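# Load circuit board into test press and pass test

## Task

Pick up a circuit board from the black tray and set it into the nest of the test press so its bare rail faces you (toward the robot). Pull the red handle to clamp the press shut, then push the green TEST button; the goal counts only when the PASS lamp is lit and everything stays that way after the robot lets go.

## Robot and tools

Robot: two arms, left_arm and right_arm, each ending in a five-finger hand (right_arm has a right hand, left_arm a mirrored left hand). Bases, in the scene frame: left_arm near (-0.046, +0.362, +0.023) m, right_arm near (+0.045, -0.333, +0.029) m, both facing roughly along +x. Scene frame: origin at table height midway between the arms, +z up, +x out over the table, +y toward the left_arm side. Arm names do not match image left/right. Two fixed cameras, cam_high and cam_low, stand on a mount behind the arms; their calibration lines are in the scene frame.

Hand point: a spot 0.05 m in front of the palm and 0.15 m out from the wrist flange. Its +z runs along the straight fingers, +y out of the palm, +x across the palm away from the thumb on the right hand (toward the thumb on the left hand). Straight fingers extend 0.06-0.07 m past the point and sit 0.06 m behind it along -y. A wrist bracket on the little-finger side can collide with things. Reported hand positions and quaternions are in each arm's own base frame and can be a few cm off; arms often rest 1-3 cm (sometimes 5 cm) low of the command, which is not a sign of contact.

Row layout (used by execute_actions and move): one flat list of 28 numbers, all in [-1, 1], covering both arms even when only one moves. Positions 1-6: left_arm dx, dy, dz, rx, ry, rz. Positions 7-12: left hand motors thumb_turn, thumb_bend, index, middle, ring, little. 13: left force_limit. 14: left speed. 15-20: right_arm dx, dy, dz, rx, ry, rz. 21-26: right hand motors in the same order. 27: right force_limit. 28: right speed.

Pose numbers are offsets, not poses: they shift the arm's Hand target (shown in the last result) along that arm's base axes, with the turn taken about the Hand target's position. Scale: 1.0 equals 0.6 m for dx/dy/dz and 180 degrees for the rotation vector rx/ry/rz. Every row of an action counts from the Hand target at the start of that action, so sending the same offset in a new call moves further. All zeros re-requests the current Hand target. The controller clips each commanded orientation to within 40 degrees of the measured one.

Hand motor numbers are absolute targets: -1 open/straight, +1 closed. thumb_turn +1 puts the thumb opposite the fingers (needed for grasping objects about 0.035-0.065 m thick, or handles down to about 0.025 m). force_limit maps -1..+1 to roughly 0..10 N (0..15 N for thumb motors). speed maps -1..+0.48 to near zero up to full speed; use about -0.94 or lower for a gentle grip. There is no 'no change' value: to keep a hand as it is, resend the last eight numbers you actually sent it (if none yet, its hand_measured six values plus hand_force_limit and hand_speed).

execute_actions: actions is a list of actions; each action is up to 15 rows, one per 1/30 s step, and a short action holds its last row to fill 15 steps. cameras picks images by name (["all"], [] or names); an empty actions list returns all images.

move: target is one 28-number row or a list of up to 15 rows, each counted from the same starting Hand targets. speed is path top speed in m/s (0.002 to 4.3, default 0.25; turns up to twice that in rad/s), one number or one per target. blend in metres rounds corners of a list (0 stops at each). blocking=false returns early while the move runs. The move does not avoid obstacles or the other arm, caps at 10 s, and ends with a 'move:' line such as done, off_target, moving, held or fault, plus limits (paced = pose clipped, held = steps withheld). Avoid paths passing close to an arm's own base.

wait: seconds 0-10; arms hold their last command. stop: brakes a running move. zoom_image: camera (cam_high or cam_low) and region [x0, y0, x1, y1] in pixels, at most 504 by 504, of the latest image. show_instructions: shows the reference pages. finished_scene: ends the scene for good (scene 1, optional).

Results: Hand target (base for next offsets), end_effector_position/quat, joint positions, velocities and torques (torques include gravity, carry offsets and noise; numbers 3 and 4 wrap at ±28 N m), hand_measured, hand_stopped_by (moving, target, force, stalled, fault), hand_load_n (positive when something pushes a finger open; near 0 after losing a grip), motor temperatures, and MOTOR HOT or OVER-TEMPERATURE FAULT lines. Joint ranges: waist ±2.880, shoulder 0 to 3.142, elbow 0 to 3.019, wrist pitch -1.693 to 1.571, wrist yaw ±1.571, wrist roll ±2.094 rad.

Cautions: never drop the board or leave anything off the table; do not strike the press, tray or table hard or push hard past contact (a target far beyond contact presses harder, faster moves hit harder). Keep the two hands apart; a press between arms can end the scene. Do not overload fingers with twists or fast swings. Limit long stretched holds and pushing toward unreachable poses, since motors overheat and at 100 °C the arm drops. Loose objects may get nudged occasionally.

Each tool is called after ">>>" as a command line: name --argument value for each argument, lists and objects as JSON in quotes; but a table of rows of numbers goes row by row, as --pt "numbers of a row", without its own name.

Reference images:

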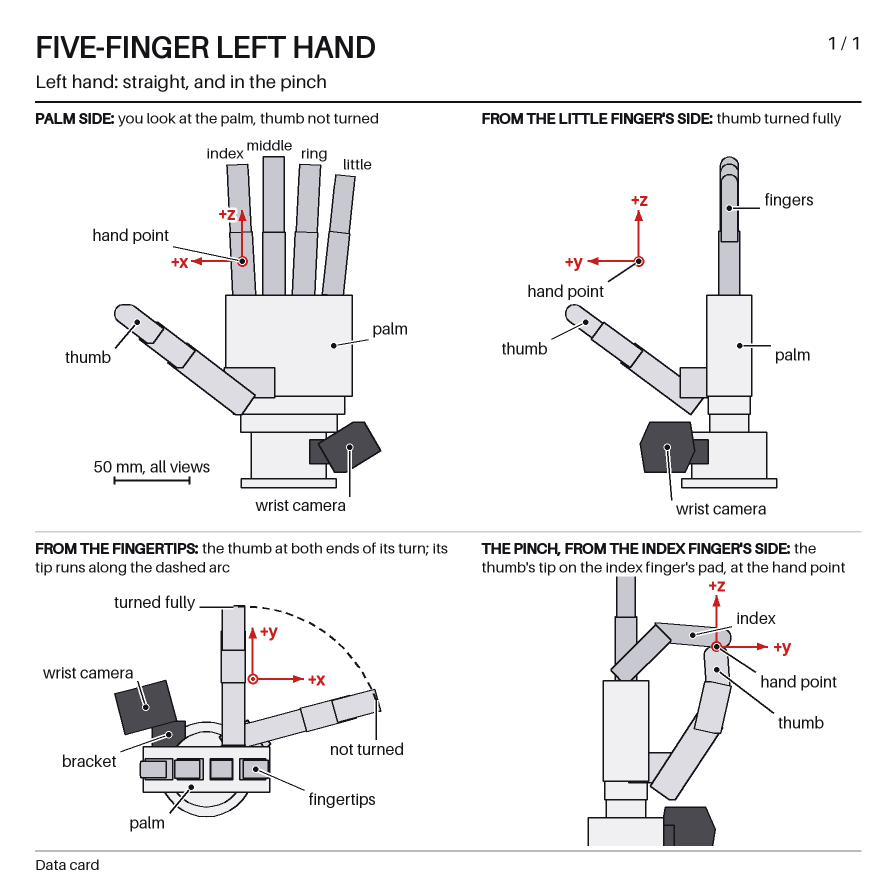

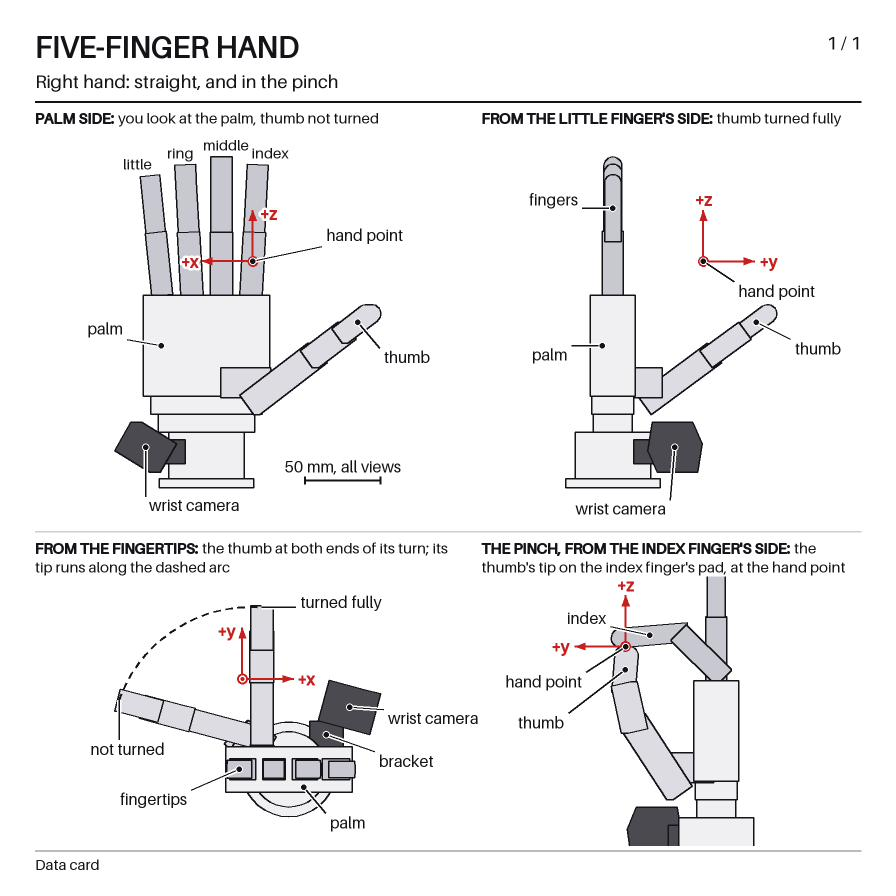

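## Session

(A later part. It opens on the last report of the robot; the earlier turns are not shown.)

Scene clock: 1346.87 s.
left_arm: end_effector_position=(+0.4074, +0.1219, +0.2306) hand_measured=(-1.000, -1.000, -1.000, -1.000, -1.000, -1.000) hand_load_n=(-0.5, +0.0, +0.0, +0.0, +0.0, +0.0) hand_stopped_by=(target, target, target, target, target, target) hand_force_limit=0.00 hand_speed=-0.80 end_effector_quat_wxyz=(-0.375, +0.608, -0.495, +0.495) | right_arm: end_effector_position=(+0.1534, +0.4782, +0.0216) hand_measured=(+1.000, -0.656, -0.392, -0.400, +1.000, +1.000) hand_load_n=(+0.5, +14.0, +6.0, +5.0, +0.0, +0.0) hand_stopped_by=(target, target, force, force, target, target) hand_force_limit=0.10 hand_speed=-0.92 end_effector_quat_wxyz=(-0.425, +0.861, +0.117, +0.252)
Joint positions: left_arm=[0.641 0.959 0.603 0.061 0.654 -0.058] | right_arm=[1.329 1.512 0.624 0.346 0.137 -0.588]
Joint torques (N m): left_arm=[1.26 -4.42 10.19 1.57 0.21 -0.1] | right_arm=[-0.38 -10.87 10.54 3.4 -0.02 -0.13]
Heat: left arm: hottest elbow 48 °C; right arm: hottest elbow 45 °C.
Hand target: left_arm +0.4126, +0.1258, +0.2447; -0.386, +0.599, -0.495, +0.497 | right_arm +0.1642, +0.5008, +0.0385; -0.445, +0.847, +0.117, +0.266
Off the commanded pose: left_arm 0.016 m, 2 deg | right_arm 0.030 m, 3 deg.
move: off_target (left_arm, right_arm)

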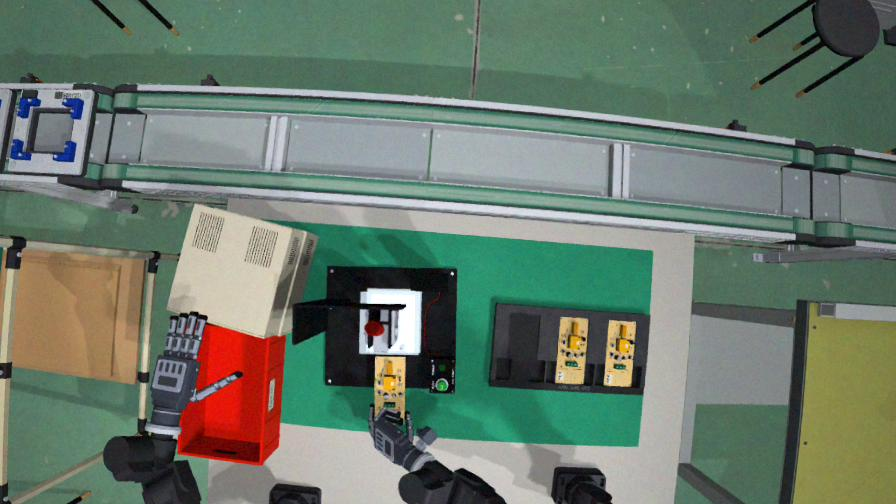

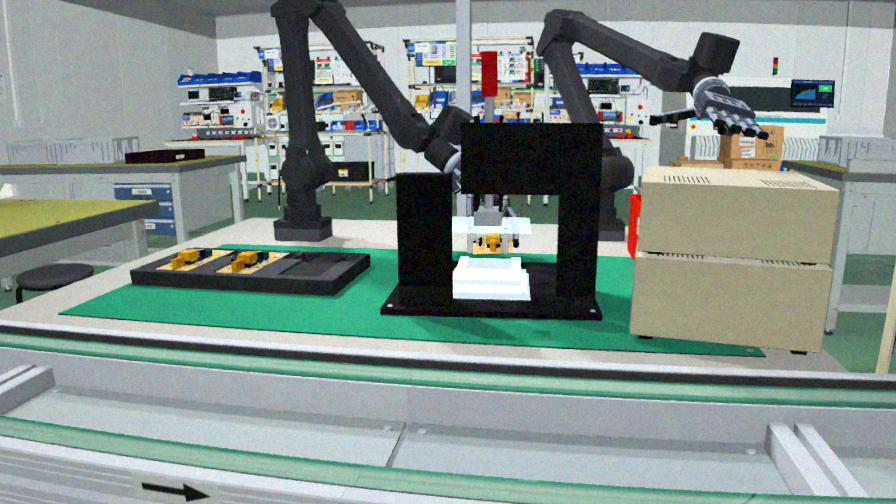

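>>> move --pt "0 0 0 0 0 0 -1 -1 -1 -1 -1 -1 0 -0.8 0.0415 -0.0058 -0.0058 0 0 0.003 1 -0.65 0.1 0.1 1 1 0.1 -0.92" --speed 0.08 --cameras '["cam_low","cam_high"]'

>>> zoom_image --camera "cam_low" --region '[450, 220, 530, 300]'

>>> zoom_image --camera "cam_high" --region '[345, 310, 435, 420]'

Scene clock: 1366.27 s.
left_arm: end_effector_position=(+0.4074, +0.1219, +0.2306) hand_measured=(-1.000, -1.000, -1.000, -1.000, -1.000, -1.000) hand_load_n=(-0.5, +0.0, +0.0, +0.0, +0.0, +0.0) hand_stopped_by=(target, target, target, target, target, target) hand_force_limit=0.00 hand_speed=-0.80 end_effector_quat_wxyz=(-0.375, +0.608, -0.495, +0.495) | right_arm: end_effector_position=(+0.1767, +0.4738, +0.0180) hand_measured=(+1.000, -0.656, -0.392, -0.400, +1.000, +1.000) hand_load_n=(+0.0, +14.0, +5.5, +5.0, +0.0, +0.5) hand_stopped_by=(target, target, force, force, target, target) hand_force_limit=0.10 hand_speed=-0.92 end_effector_quat_wxyz=(-0.426, +0.861, +0.120, +0.249)
Joint positions: left_arm=[0.641 0.959 0.603 0.061 0.654 -0.058] | right_arm=[1.262 1.526 0.626 0.362 0.07 -0.626]
Joint torques (N m): left_arm=[1.32 -4.31 10.19 1.52 0.22 -0.11] | right_arm=[-0.38 -10.93 10.76 3.41 -0.08 -0.12]
Heat: left arm: hottest elbow 48 °C; right arm: hottest elbow 44 °C.
Hand target: left_arm +0.4126, +0.1258, +0.2447; -0.386, +0.599, -0.495, +0.497 | right_arm +0.1891, +0.4973, +0.0351; -0.447, +0.846, +0.121, +0.264
Off the commanded pose: left_arm 0.016 m, 2 deg | right_arm 0.032 m, 3 deg.
move: off_target (left_arm, right_arm)

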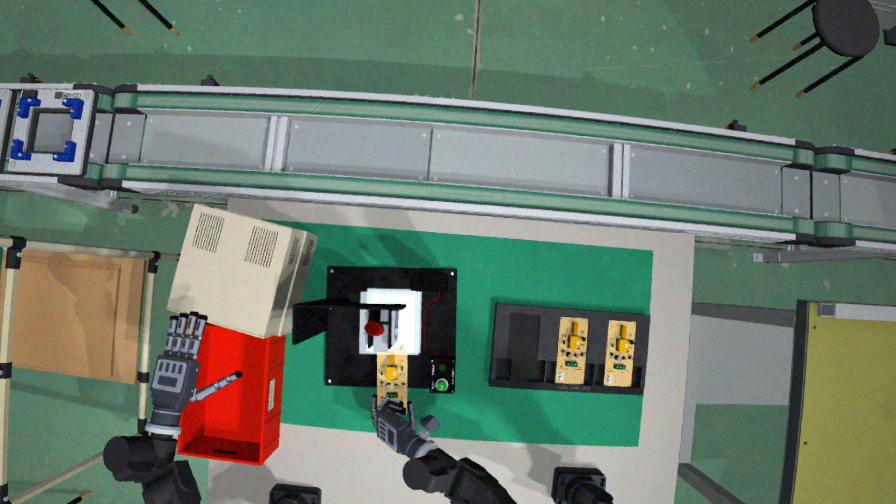

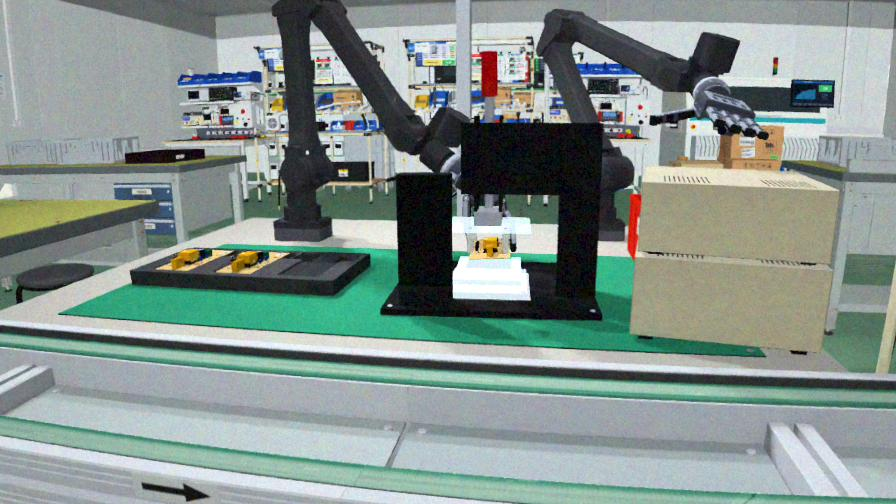

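Scaled by 6.300.

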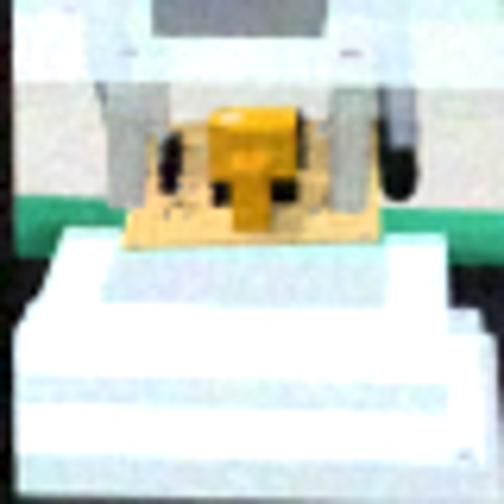

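Scaled by 4.582.

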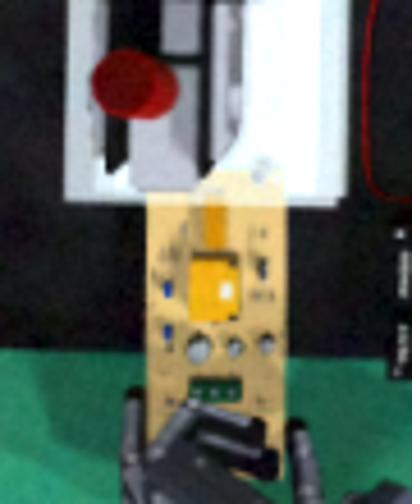

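>>> move --pt "0 0 0 0 0 0 -1 -1 -1 -1 -1 -1 0 -0.8 0.0498 0.0052 -0.0005 -0.011 0 0.001 1 -0.65 0.1 0.1 1 1 0.1 -0.92" --speed 0.08 --cameras '["cam_low","cam_high"]'

>>> zoom_image --camera "cam_low" --region '[450, 220, 530, 300]'

>>> zoom_image --camera "cam_high" --region '[345, 310, 435, 420]'

Scene clock: 1388.83 s.
left_arm: end_effector_position=(+0.4074, +0.1219, +0.2306) hand_measured=(-1.000, -1.000, -1.000, -1.000, -1.000, -1.000) hand_load_n=(-0.5, +0.0, +0.0, +0.0, +0.0, +0.0) hand_stopped_by=(target, target, target, target, target, target) hand_force_limit=0.00 hand_speed=-0.80 end_effector_quat_wxyz=(-0.375, +0.608, -0.495, +0.495) | right_arm: end_effector_position=(+0.2080, +0.4841, +0.0229) hand_measured=(+1.000, -0.656, -0.392, -0.400, +1.000, +1.000) hand_load_n=(+0.5, +14.0, +6.0, +5.5, +0.5, +0.0) hand_stopped_by=(target, target, force, force, target, target) hand_force_limit=0.10 hand_speed=-0.92 end_effector_quat_wxyz=(-0.427, +0.860, +0.122, +0.252)
Joint positions: left_arm=[0.641 0.959 0.603 0.061 0.654 -0.058] | right_arm=[1.196 1.559 0.682 0.343 0.015 -0.666]
Joint torques (N m): left_arm=[1.38 -4.42 10.24 1.58 0.22 -0.11] | right_arm=[-0.21 -11.81 11.1 1.68 -0.08 -0.11]
Heat: left arm: hottest elbow 48 °C; right arm: hottest elbow 45 °C.
Hand target: left_arm +0.4126, +0.1258, +0.2447; -0.386, +0.599, -0.495, +0.497 | right_arm +0.2188, +0.5006, +0.0347; -0.432, +0.854, +0.127, +0.261
Off the commanded pose: left_arm 0.016 m, 2 deg | right_arm 0.023 m, 1 deg.
move: off_target (left_arm, right_arm)

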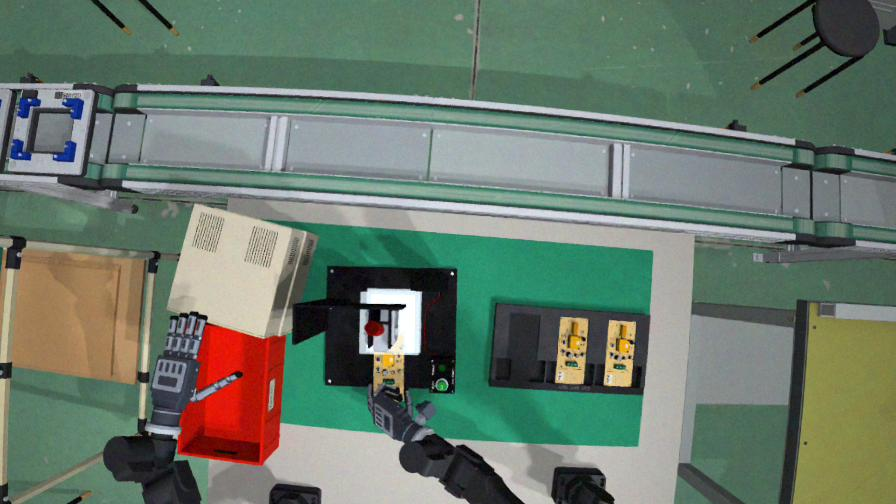

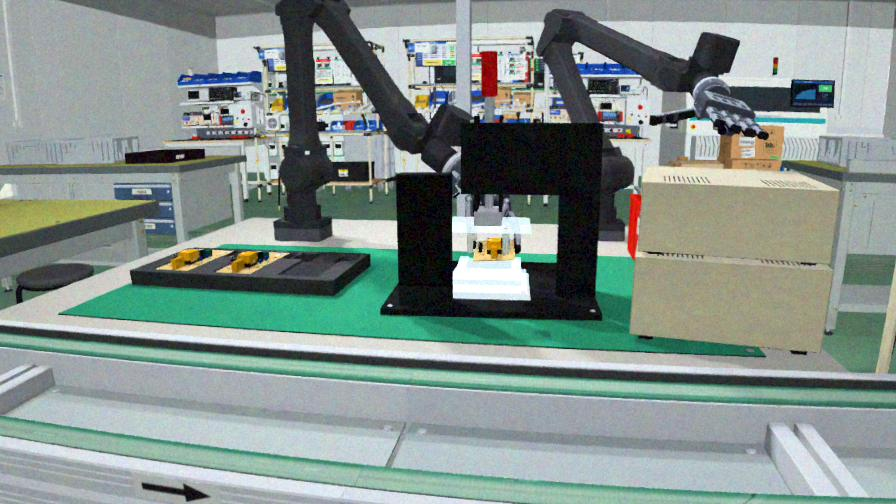

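Scaled by 6.300.

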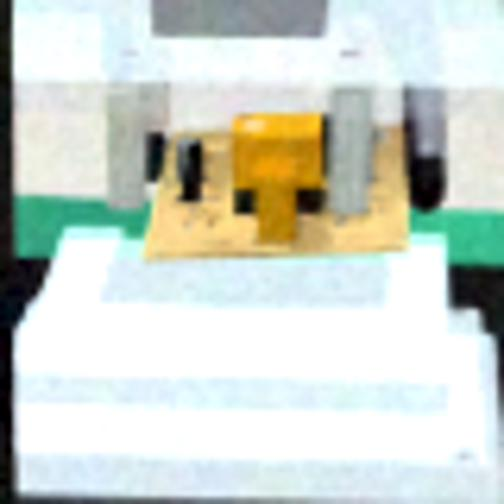

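Scaled by 4.582.

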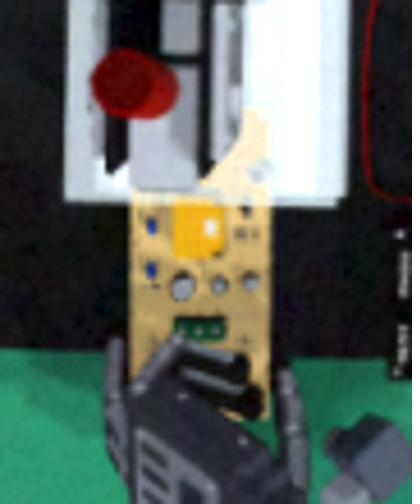

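>>> move --pt "0 0 0 0 0 0 -1 -1 -1 -1 -1 -1 0 -0.8 0.0262 -0.0055 -0.0035 0 0 0 1 -0.65 0.1 0.1 1 1 0.1 -0.92" --speed 0.08 --cameras '["cam_low","cam_high"]'

>>> zoom_image --camera "cam_low" --region '[450, 220, 530, 300]'

>>> zoom_image --camera "cam_high" --region '[345, 310, 435, 420]'

Scene clock: 1408.37 s.
left_arm: end_effector_position=(+0.4074, +0.1219, +0.2306) hand_measured=(-1.000, -1.000, -1.000, -1.000, -1.000, -1.000) hand_load_n=(-0.5, +0.0, +0.0, +0.0, +0.0, +0.0) hand_stopped_by=(target, target, target, target, target, target) hand_force_limit=0.00 hand_speed=-0.80 end_effector_quat_wxyz=(-0.375, +0.608, -0.495, +0.495) | right_arm: end_effector_position=(+0.2225, +0.4804, +0.0206) hand_measured=(+1.000, -0.656, -0.392, -0.400, +1.000, +1.000) hand_load_n=(+0.5, +14.5, +5.5, +5.0, +0.0, +0.0) hand_stopped_by=(target, target, force, force, target, target) hand_force_limit=0.10 hand_speed=-0.92 end_effector_quat_wxyz=(-0.426, +0.861, +0.122, +0.251)
Joint positions: left_arm=[0.641 0.959 0.603 0.061 0.654 -0.058] | right_arm=[1.158 1.569 0.689 0.343 -0.019 -0.685]
Joint torques (N m): left_arm=[1.2 -4.31 10.22 1.55 0.22 -0.11] | right_arm=[-0.32 -11.87 11.14 1.91 -0.09 -0.11]
Heat: left arm: hottest elbow 48 °C; right arm: hottest elbow 46 °C.
Hand target: left_arm +0.4126, +0.1258, +0.2447; -0.386, +0.599, -0.495, +0.497 | right_arm +0.2346, +0.4973, +0.0327; -0.432, +0.854, +0.127, +0.261
Off the commanded pose: left_arm 0.016 m, 2 deg | right_arm 0.024 m, 2 deg.
move: off_target (left_arm, right_arm)

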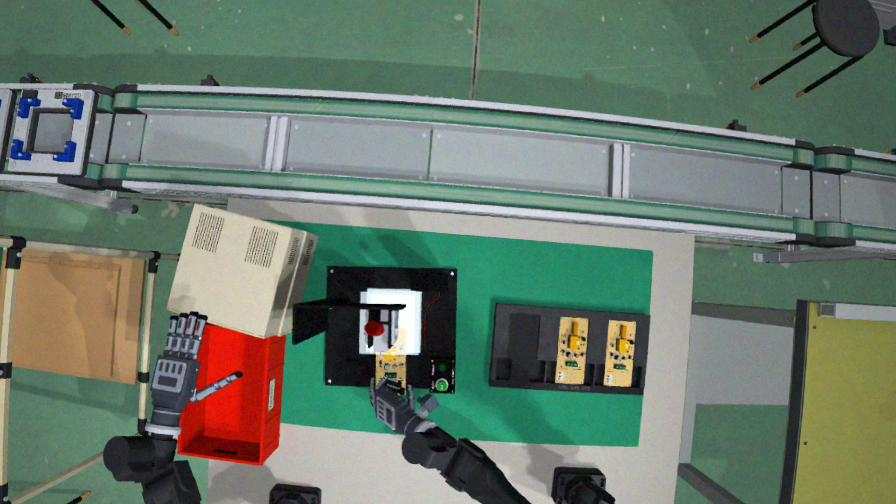

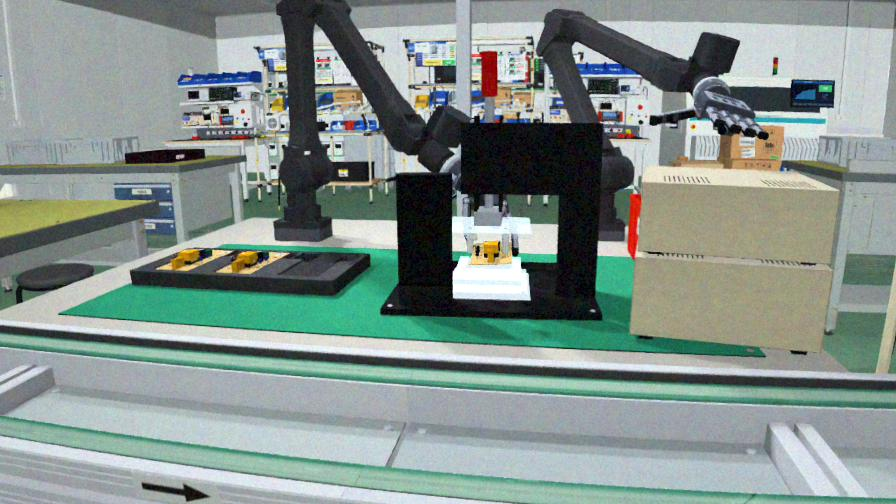

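Scaled by 6.300.

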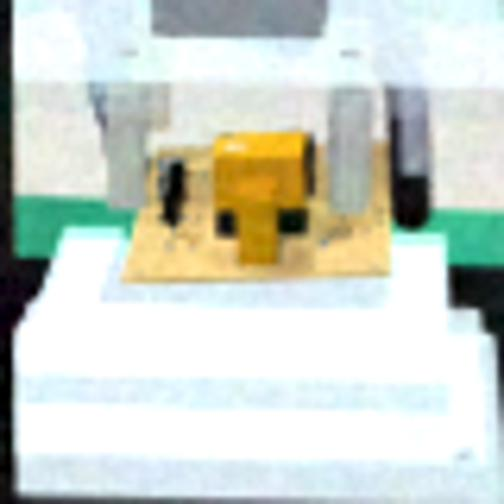

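Scaled by 4.582.

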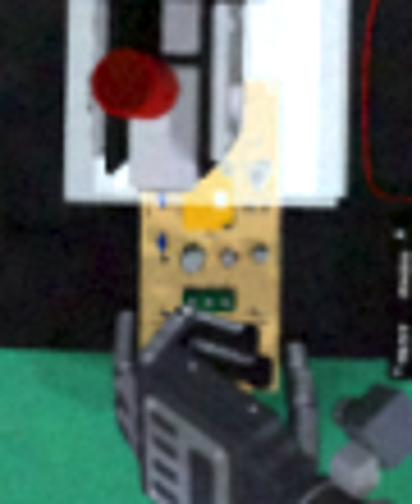

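>>> move --pt "0 0 0 0 0 0 -1 -1 -1 -1 -1 -1 0 -0.8 0.0333 -0.0025 -0.0035 0.002 0 0 1 -0.65 0.1 0.1 1 1 0.1 -0.92" --speed 0.08 --cameras '["cam_low","cam_high"]'

>>> zoom_image --camera "cam_low" --region '[450, 220, 530, 300]'

>>> zoom_image --camera "cam_high" --region '[345, 310, 435, 420]'

Scene clock: 1450.20 s.
left_arm: end_effector_position=(+0.4074, +0.1219, +0.2306) hand_measured=(-1.000, -1.000, -1.000, -1.000, -1.000, -1.000) hand_load_n=(-0.5, +0.0, +0.0, +0.0, +0.0, +0.0) hand_stopped_by=(target, target, target, target, target, target) hand_force_limit=0.00 hand_speed=-0.80 end_effector_quat_wxyz=(-0.375, +0.608, -0.495, +0.495) | right_arm: end_effector_position=(+0.2412, +0.4784, +0.0181) hand_measured=(+1.000, -0.656, -0.392, -0.400, +1.000, +1.000) hand_load_n=(+0.0, +14.0, +5.5, +5.5, +0.0, +0.0) hand_stopped_by=(target, target, force, force, target, target) hand_force_limit=0.10 hand_speed=-0.92 end_effector_quat_wxyz=(-0.426, +0.861, +0.122, +0.249)
Joint positions: left_arm=[0.641 0.959 0.603 0.061 0.654 -0.058] | right_arm=[1.112 1.588 0.706 0.343 -0.06 -0.707]
Joint torques (N m): left_arm=[1.2 -4.31 10.24 1.63 0.22 -0.11] | right_arm=[-0.26 -12.1 10.97 2.35 -0.12 -0.11]
Motor temperatures (°C): left_arm=[31 29 48 31 28 29] | right_arm=[32 32 47 27 31 29]
Heat: left arm: hottest elbow 48 °C; right arm: hottest elbow 47 °C.
Hand target: left_arm +0.4126, +0.1258, +0.2447; -0.386, +0.599, -0.495, +0.497 | right_arm +0.2547, +0.4957, +0.0305; -0.435, +0.852, +0.126, +0.261
Off the commanded pose: left_arm 0.016 m, 2 deg | right_arm 0.025 m, 2 deg.
move: off_target (left_arm, right_arm)

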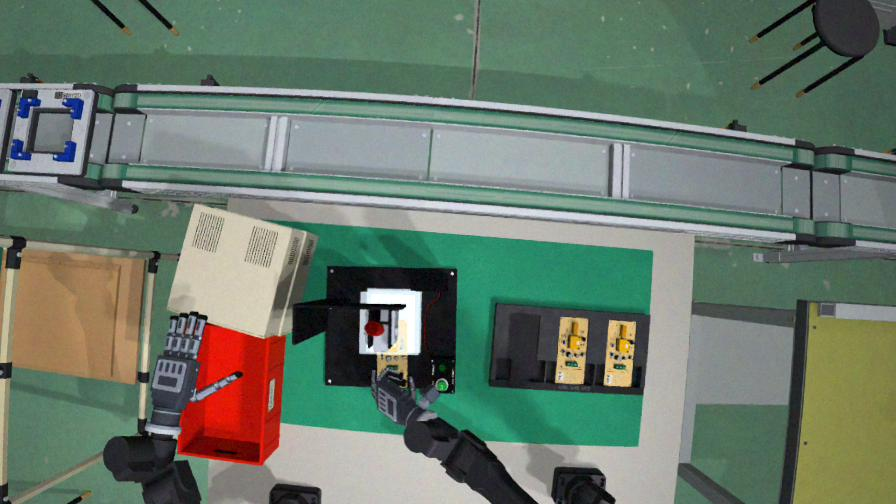

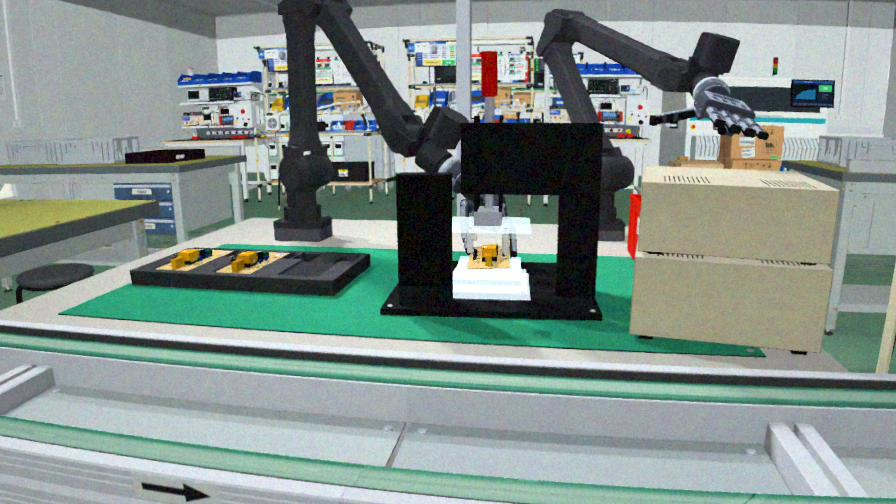

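Scaled by 6.300.

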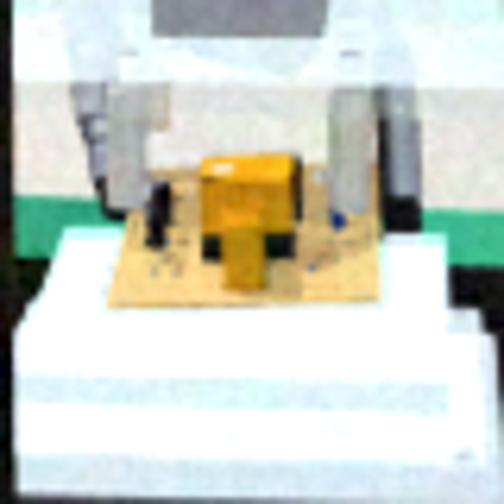

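Scaled by 4.582.

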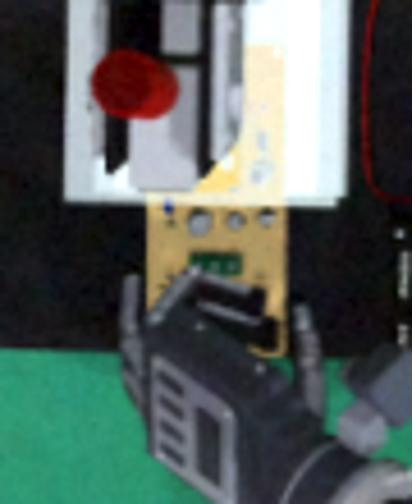

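>>> move --pt "0 0 0 0 0 0 -1 -1 -1 -1 -1 -1 0 -0.8 0.0267 0.0028 -0.0005 0 0 0 1 -0.65 0.1 0.1 1 1 0.1 -0.92" --speed 0.06 --cameras '["cam_low","cam_high"]'

>>> zoom_image --camera "cam_low" --region '[450, 220, 530, 300]'

>>> zoom_image --camera "cam_high" --region '[345, 290, 435, 400]'

Scene clock: 1464.27 s.
left_arm: end_effector_position=(+0.4074, +0.1219, +0.2306) hand_measured=(-1.000, -1.000, -1.000, -1.000, -1.000, -1.000) hand_load_n=(+0.0, +0.0, +0.0, +0.0, +0.0, +0.0) hand_stopped_by=(target, target, target, target, target, target) hand_force_limit=0.00 hand_speed=-0.80 end_effector_quat_wxyz=(-0.375, +0.608, -0.495, +0.495) | right_arm: end_effector_position=(+0.2565, +0.4813, +0.0184) hand_measured=(+1.000, -0.656, -0.392, -0.400, +1.000, +1.000) hand_load_n=(+0.5, +14.0, +6.0, +5.0, +0.0, +0.0) hand_stopped_by=(target, target, force, force, target, target) hand_force_limit=0.10 hand_speed=-0.92 end_effector_quat_wxyz=(-0.428, +0.860, +0.122, +0.250)
Joint positions: left_arm=[0.641 0.959 0.603 0.061 0.654 -0.058] | right_arm=[1.081 1.608 0.73 0.343 -0.087 -0.721]
Joint torques (N m): left_arm=[1.38 -4.37 10.21 1.59 0.21 -0.1] | right_arm=[-0.38 -12.51 11.07 2.11 -0.12 -0.1]
Heat: left arm: hottest elbow 48 °C; right arm: hottest elbow 47 °C.
Hand target: left_arm +0.4126, +0.1258, +0.2447; -0.386, +0.599, -0.495, +0.497 | right_arm +0.2706, +0.4974, +0.0302; -0.435, +0.852, +0.126, +0.261
Off the commanded pose: left_arm 0.016 m, 2 deg | right_arm 0.024 m, 2 deg.
move: off_target (left_arm, right_arm)

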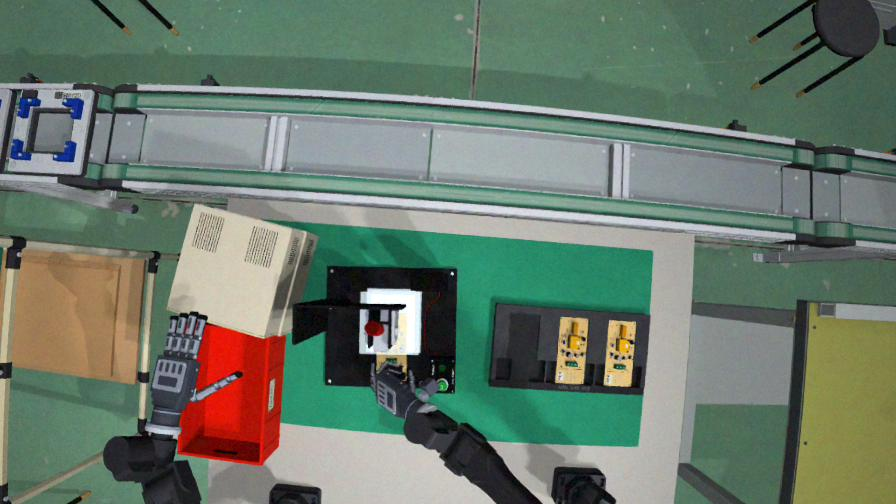

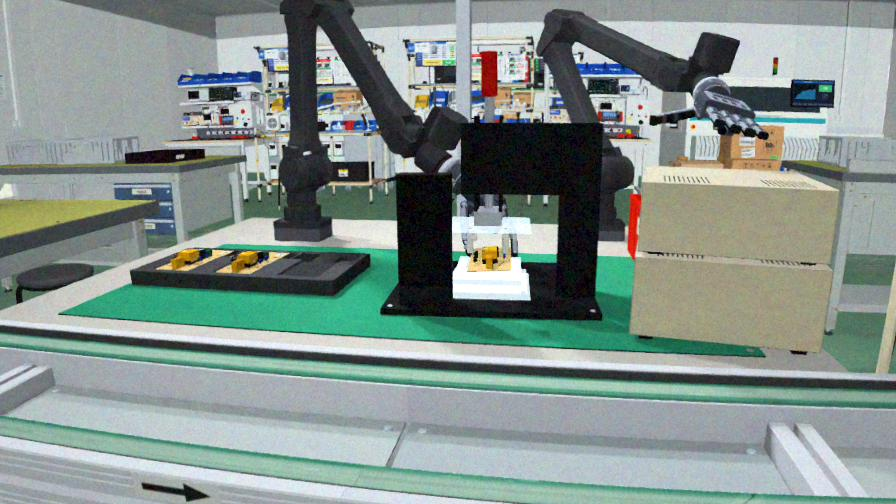

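Scaled by 6.300.

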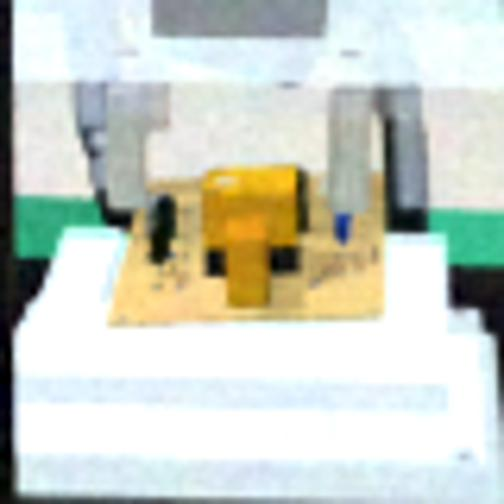

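Scaled by 4.582.

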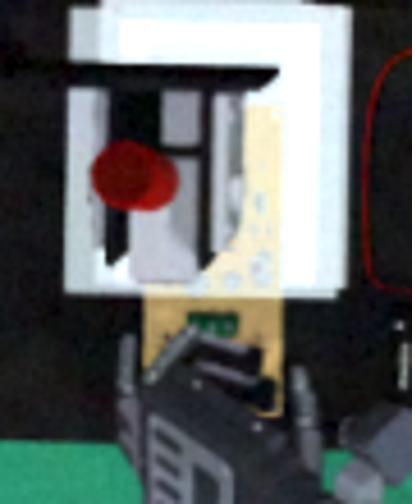

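>>> move --pt "0 0 0 0 0 0 -1 -1 -1 -1 -1 -1 0 -0.8 0.02 -0.0013 -0.0008 0 0 0.001 1 -0.65 0.1 0.1 1 1 0.1 -0.92" --speed 0.05 --cameras '["cam_low","cam_high"]'

>>> zoom_image --camera "cam_low" --region '[450, 220, 530, 300]'

>>> zoom_image --camera "cam_high" --region '[345, 290, 435, 400]'

Scene clock: 1478.40 s.
left_arm: end_effector_position=(+0.4074, +0.1219, +0.2306) hand_measured=(-1.000, -1.000, -1.000, -1.000, -1.000, -1.000) hand_load_n=(-0.5, +0.0, +0.0, +0.0, +0.0, +0.0) hand_stopped_by=(target, target, target, target, target, target) hand_force_limit=0.00 hand_speed=-0.80 end_effector_quat_wxyz=(-0.375, +0.608, -0.495, +0.495) | right_arm: end_effector_position=(+0.2682, +0.4817, +0.0185) hand_measured=(+1.000, -0.656, -0.392, -0.400, +1.000, +1.000) hand_load_n=(+0.0, +14.0, +5.5, +5.0, +0.0, +0.5) hand_stopped_by=(target, target, force, force, target, target) hand_force_limit=0.10 hand_speed=-0.92 end_effector_quat_wxyz=(-0.430, +0.859, +0.123, +0.250)
Joint positions: left_arm=[0.641 0.959 0.603 0.061 0.654 -0.058] | right_arm=[1.055 1.621 0.744 0.343 -0.113 -0.735]
Joint torques (N m): left_arm=[1.32 -4.25 10.14 1.54 0.22 -0.1] | right_arm=[-0.38 -12.75 11.1 1.87 -0.14 -0.12]
Heat: left arm: hottest elbow 48 °C; right arm: hottest elbow 46 °C.
Hand target: left_arm +0.4126, +0.1258, +0.2447; -0.386, +0.599, -0.495, +0.497 | right_arm +0.2825, +0.4966, +0.0297; -0.435, +0.852, +0.127, +0.261
Off the commanded pose: left_arm 0.016 m, 2 deg | right_arm 0.024 m, 2 deg.
move: off_target (left_arm, right_arm)

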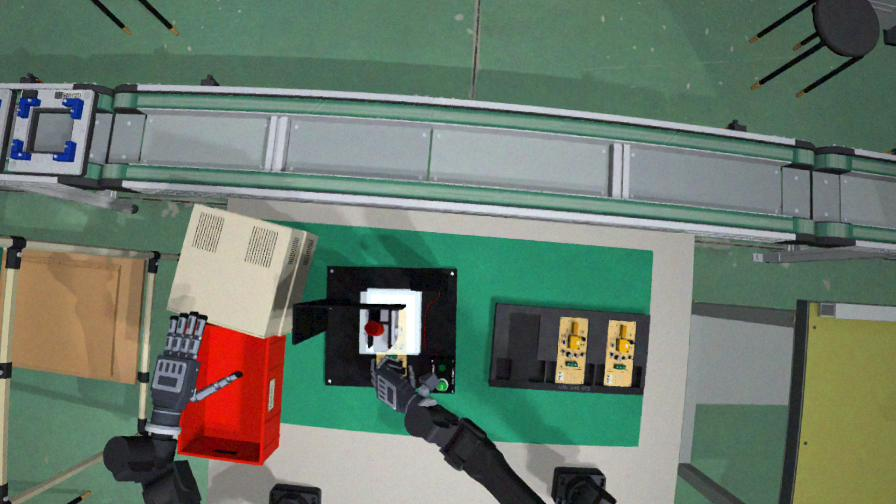

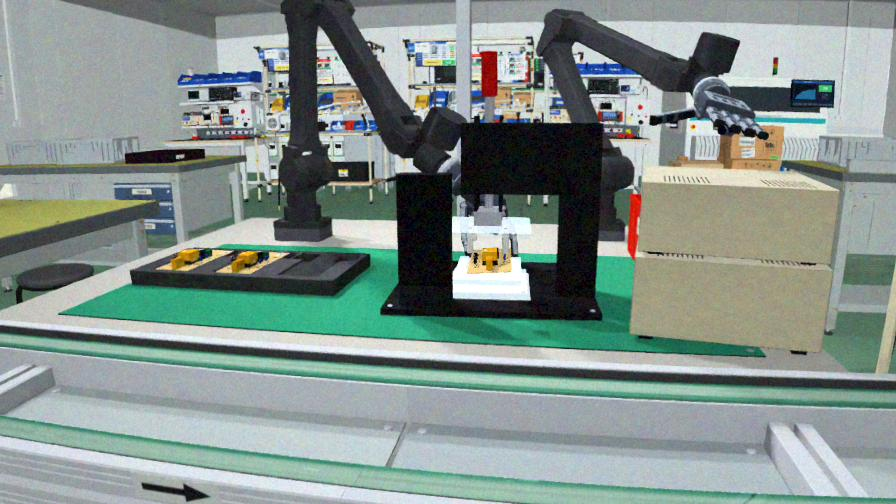

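Scaled by 6.300.

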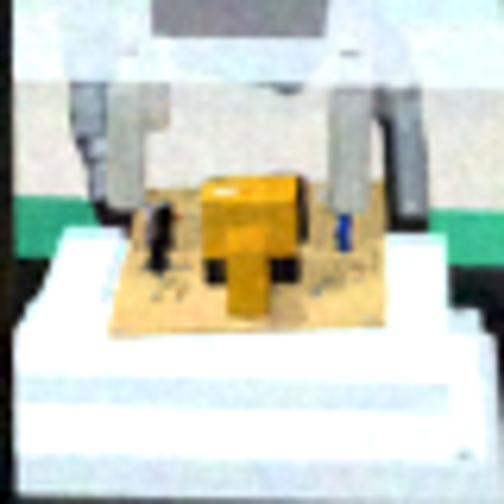

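Scaled by 4.582.

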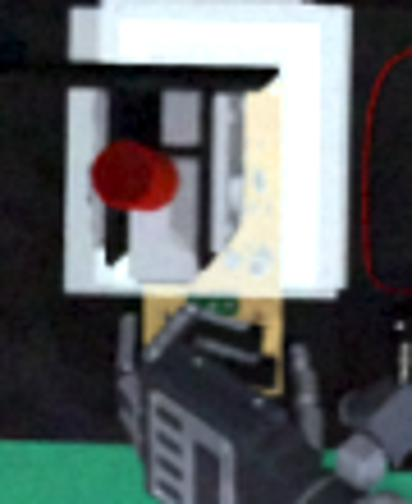

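>>> move --pt "0 0 0 0 0 0 -1 -1 -1 -1 -1 -1 0 -0.8 0.0117 -0.0037 -0.0015 0 0 0.002 1 -0.65 0.1 0.1 1 1 0.1 -0.92" --speed 0.05 --cameras '["cam_low","cam_high"]'

>>> zoom_image --camera "cam_low" --region '[450, 220, 530, 300]'

>>> zoom_image --camera "cam_high" --region '[345, 290, 435, 400]'

Scene clock: 1496.10 s.
left_arm: end_effector_position=(+0.4074, +0.1219, +0.2306) hand_measured=(-1.000, -1.000, -1.000, -1.000, -1.000, -1.000) hand_load_n=(-0.5, +0.0, +0.0, +0.0, +0.0, +0.0) hand_stopped_by=(target, target, target, target, target, target) hand_force_limit=0.00 hand_speed=-0.80 end_effector_quat_wxyz=(-0.375, +0.608, -0.495, +0.495) | right_arm: end_effector_position=(+0.2751, +0.4802, +0.0185) hand_measured=(+1.000, -0.656, -0.392, -0.400, +1.000, +1.000) hand_load_n=(+0.0, +14.0, +5.5, +5.5, +0.0, +0.0) hand_stopped_by=(target, target, force, force, target, target) hand_force_limit=0.10 hand_speed=-0.92 end_effector_quat_wxyz=(-0.431, +0.858, +0.126, +0.249)
Joint positions: left_arm=[0.641 0.959 0.603 0.061 0.654 -0.058] | right_arm=[1.037 1.626 0.749 0.343 -0.135 -0.748]
Joint torques (N m): left_arm=[1.08 -4.25 10.24 1.58 0.21 -0.11] | right_arm=[-0.44 -12.81 11.04 1.92 -0.15 -0.1]
Heat: left arm: hottest elbow 48 °C; right arm: hottest elbow 46 °C.
Hand target: left_arm +0.4126, +0.1258, +0.2447; -0.386, +0.599, -0.495, +0.497 | right_arm +0.2895, +0.4944, +0.0288; -0.436, +0.852, +0.130, +0.259
Off the commanded pose: left_arm 0.016 m, 2 deg | right_arm 0.023 m, 2 deg.
move: off_target (left_arm, right_arm)

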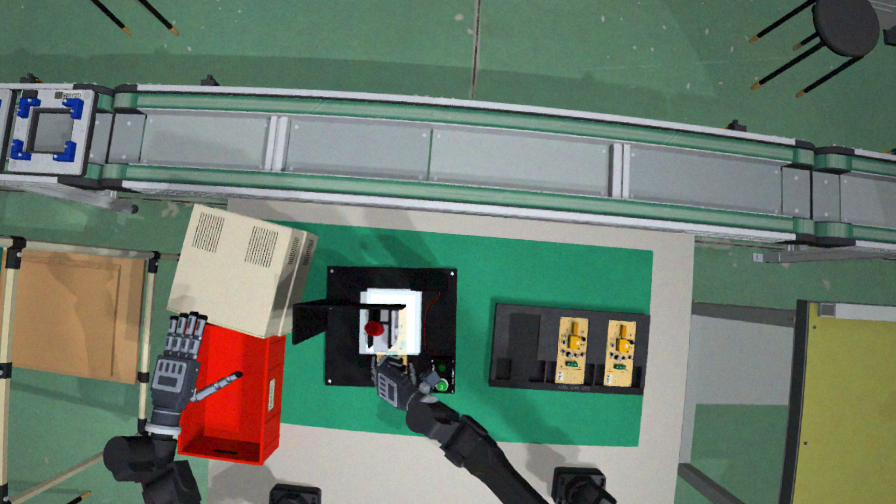

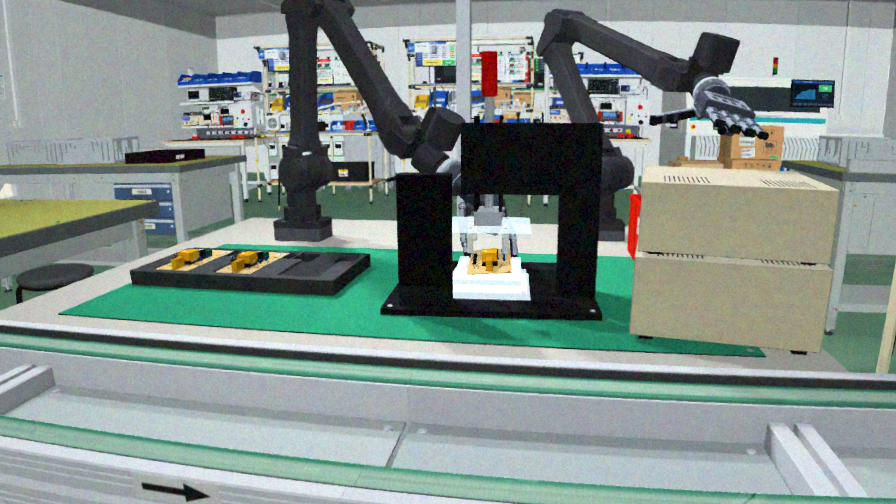

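Scaled by 6.300.

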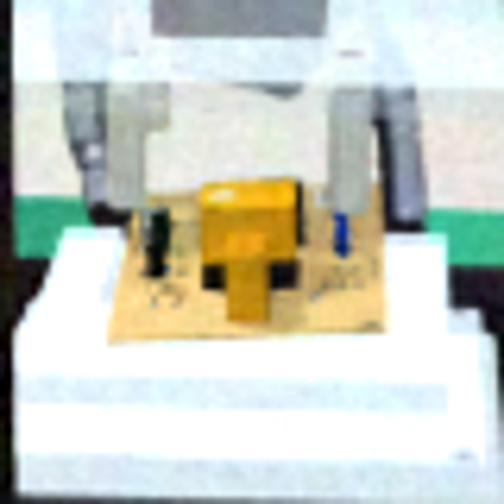

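Scaled by 4.582.

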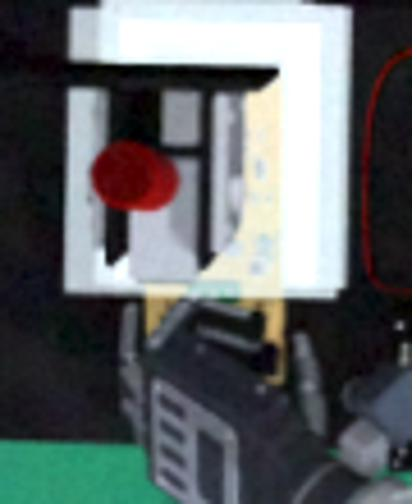

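>>> move --pt "0 0 0 0 0 0 -1 -1 -1 -1 -1 -1 0 -0.8 0.004 -0.002 -0.0067 0 0 0 1 -0.65 0.1 0.1 1 1 0.1 -0.92" --speed 0.05 --cameras '["cam_low"]'

>>> zoom_image --camera "cam_low" --region '[450, 220, 530, 300]'

Scene clock: 1509.47 s.
left_arm: end_effector_position=(+0.4074, +0.1219, +0.2306) hand_measured=(-1.000, -1.000, -1.000, -1.000, -1.000, -1.000) hand_load_n=(+0.0, +0.5, +0.0, +0.0, +0.0, +0.0) hand_stopped_by=(target, target, target, target, target, target) hand_force_limit=0.00 hand_speed=-0.80 end_effector_quat_wxyz=(-0.375, +0.608, -0.495, +0.495) | right_arm: end_effector_position=(+0.2772, +0.4805, +0.0179) hand_measured=(+1.000, -0.656, -0.392, -0.400, +1.000, +1.000) hand_load_n=(-1.0, +14.0, +5.5, +6.0, +0.0, +0.0) hand_stopped_by=(target, target, force, force, target, target) hand_force_limit=0.10 hand_speed=-0.92 end_effector_quat_wxyz=(-0.431, +0.858, +0.128, +0.249)
Joint positions: left_arm=[0.641 0.959 0.603 0.061 0.654 -0.058] | right_arm=[1.033 1.63 0.753 0.343 -0.141 -0.754]
Joint torques (N m): left_arm=[1.2 -4.37 10.22 1.51 0.22 -0.1] | right_arm=[-0.56 -12.16 10.65 2.37 -0.15 -0.08]
Heat: left arm: hottest elbow 48 °C; right arm: hottest elbow 46 °C.
Hand target: left_arm +0.4126, +0.1258, +0.2447; -0.386, +0.599, -0.495, +0.497 | right_arm +0.2919, +0.4931, +0.0247; -0.436, +0.852, +0.130, +0.259
Off the commanded pose: left_arm 0.016 m, 2 deg | right_arm 0.021 m, 1 deg.
move: off_target (left_arm, right_arm)
Images, in order (width x height): cam_low 896x504.

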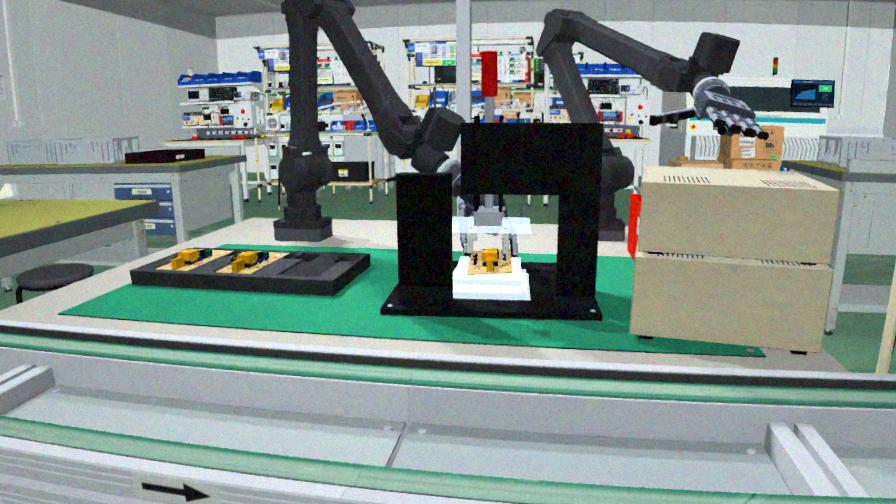

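Scaled by 6.300.

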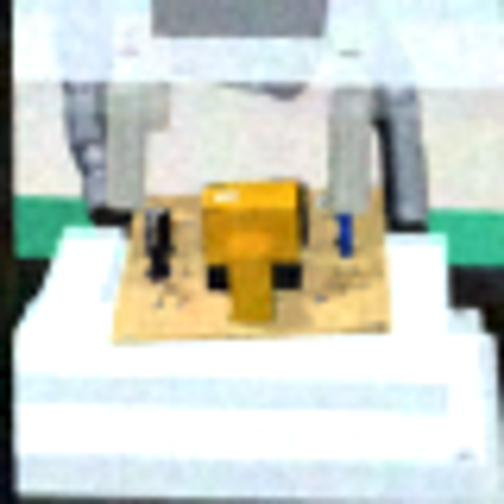

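>>> move --pt "0 0 0 0 0 0 -1 -1 -1 -1 -1 -1 0 -0.8 0 -0.006 0.006 0 0 -0.004 1 -0.65 0.1 0.1 1 1 0.1 -0.92" --speed 0.05 --cameras '["cam_low"]'

>>> zoom_image --camera "cam_low" --region '[450, 220, 530, 300]'

Scene clock: 1526.70 s.
left_arm: end_effector_position=(+0.4074, +0.1219, +0.2306) hand_measured=(-1.000, -1.000, -1.000, -1.000, -1.000, -1.000) hand_load_n=(+0.0, +0.0, +0.0, +0.0, +0.0, +0.0) hand_stopped_by=(target, target, target, target, target, target) hand_force_limit=0.00 hand_speed=-0.80 end_effector_quat_wxyz=(-0.375, +0.608, -0.495, +0.495) | right_arm: end_effector_position=(+0.2780, +0.4801, +0.0179) hand_measured=(+1.000, -0.656, -0.392, -0.400, +1.000, +1.000) hand_load_n=(-1.0, +14.0, +5.5, +5.5, +0.0, +0.0) hand_stopped_by=(target, target, force, force, target, target) hand_force_limit=0.10 hand_speed=-0.92 end_effector_quat_wxyz=(-0.430, +0.858, +0.127, +0.251)
Joint positions: left_arm=[0.641 0.959 0.603 0.061 0.654 -0.058] | right_arm=[1.033 1.63 0.753 0.343 -0.136 -0.755]
Joint torques (N m): left_arm=[1.26 -4.25 10.18 1.55 0.2 -0.1] | right_arm=[-0.62 -13.68 10.13 2.04 0.08 -0.03]
Heat: left arm: hottest elbow 48 °C; right arm: hottest elbow 45 °C.
Hand target: left_arm +0.4126, +0.1258, +0.2447; -0.386, +0.599, -0.495, +0.497 | right_arm +0.2919, +0.4896, +0.0283; -0.435, +0.853, +0.124, +0.262
Off the commanded pose: left_arm 0.016 m, 2 deg | right_arm 0.020 m, 2 deg.
move: off_target (left_arm, right_arm)
Images, in order (width x height): cam_low 896x504.

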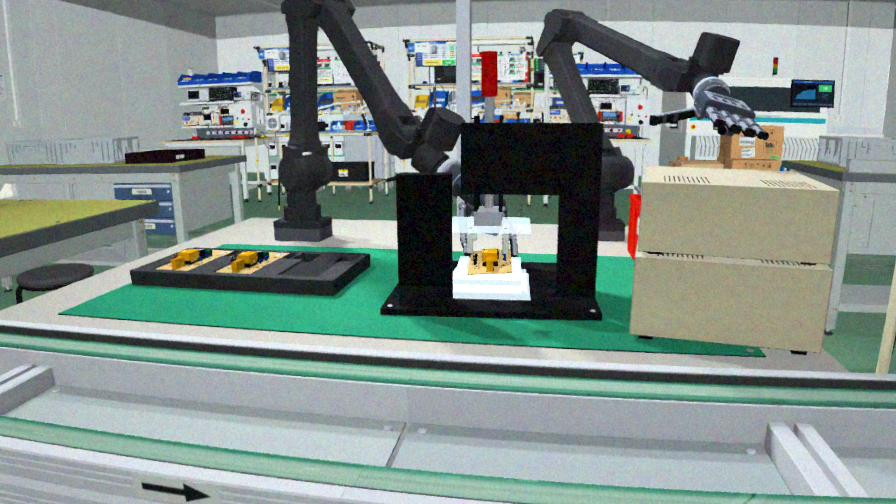

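Scaled by 6.300.

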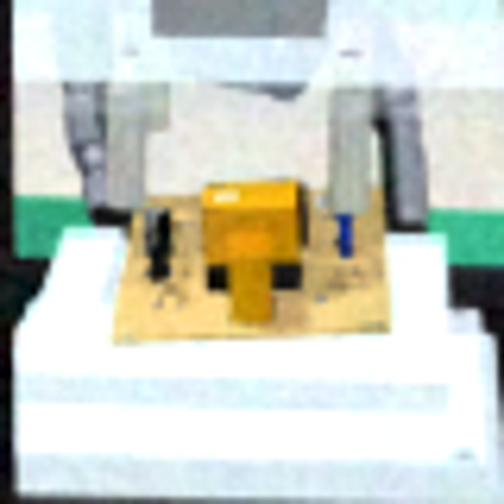

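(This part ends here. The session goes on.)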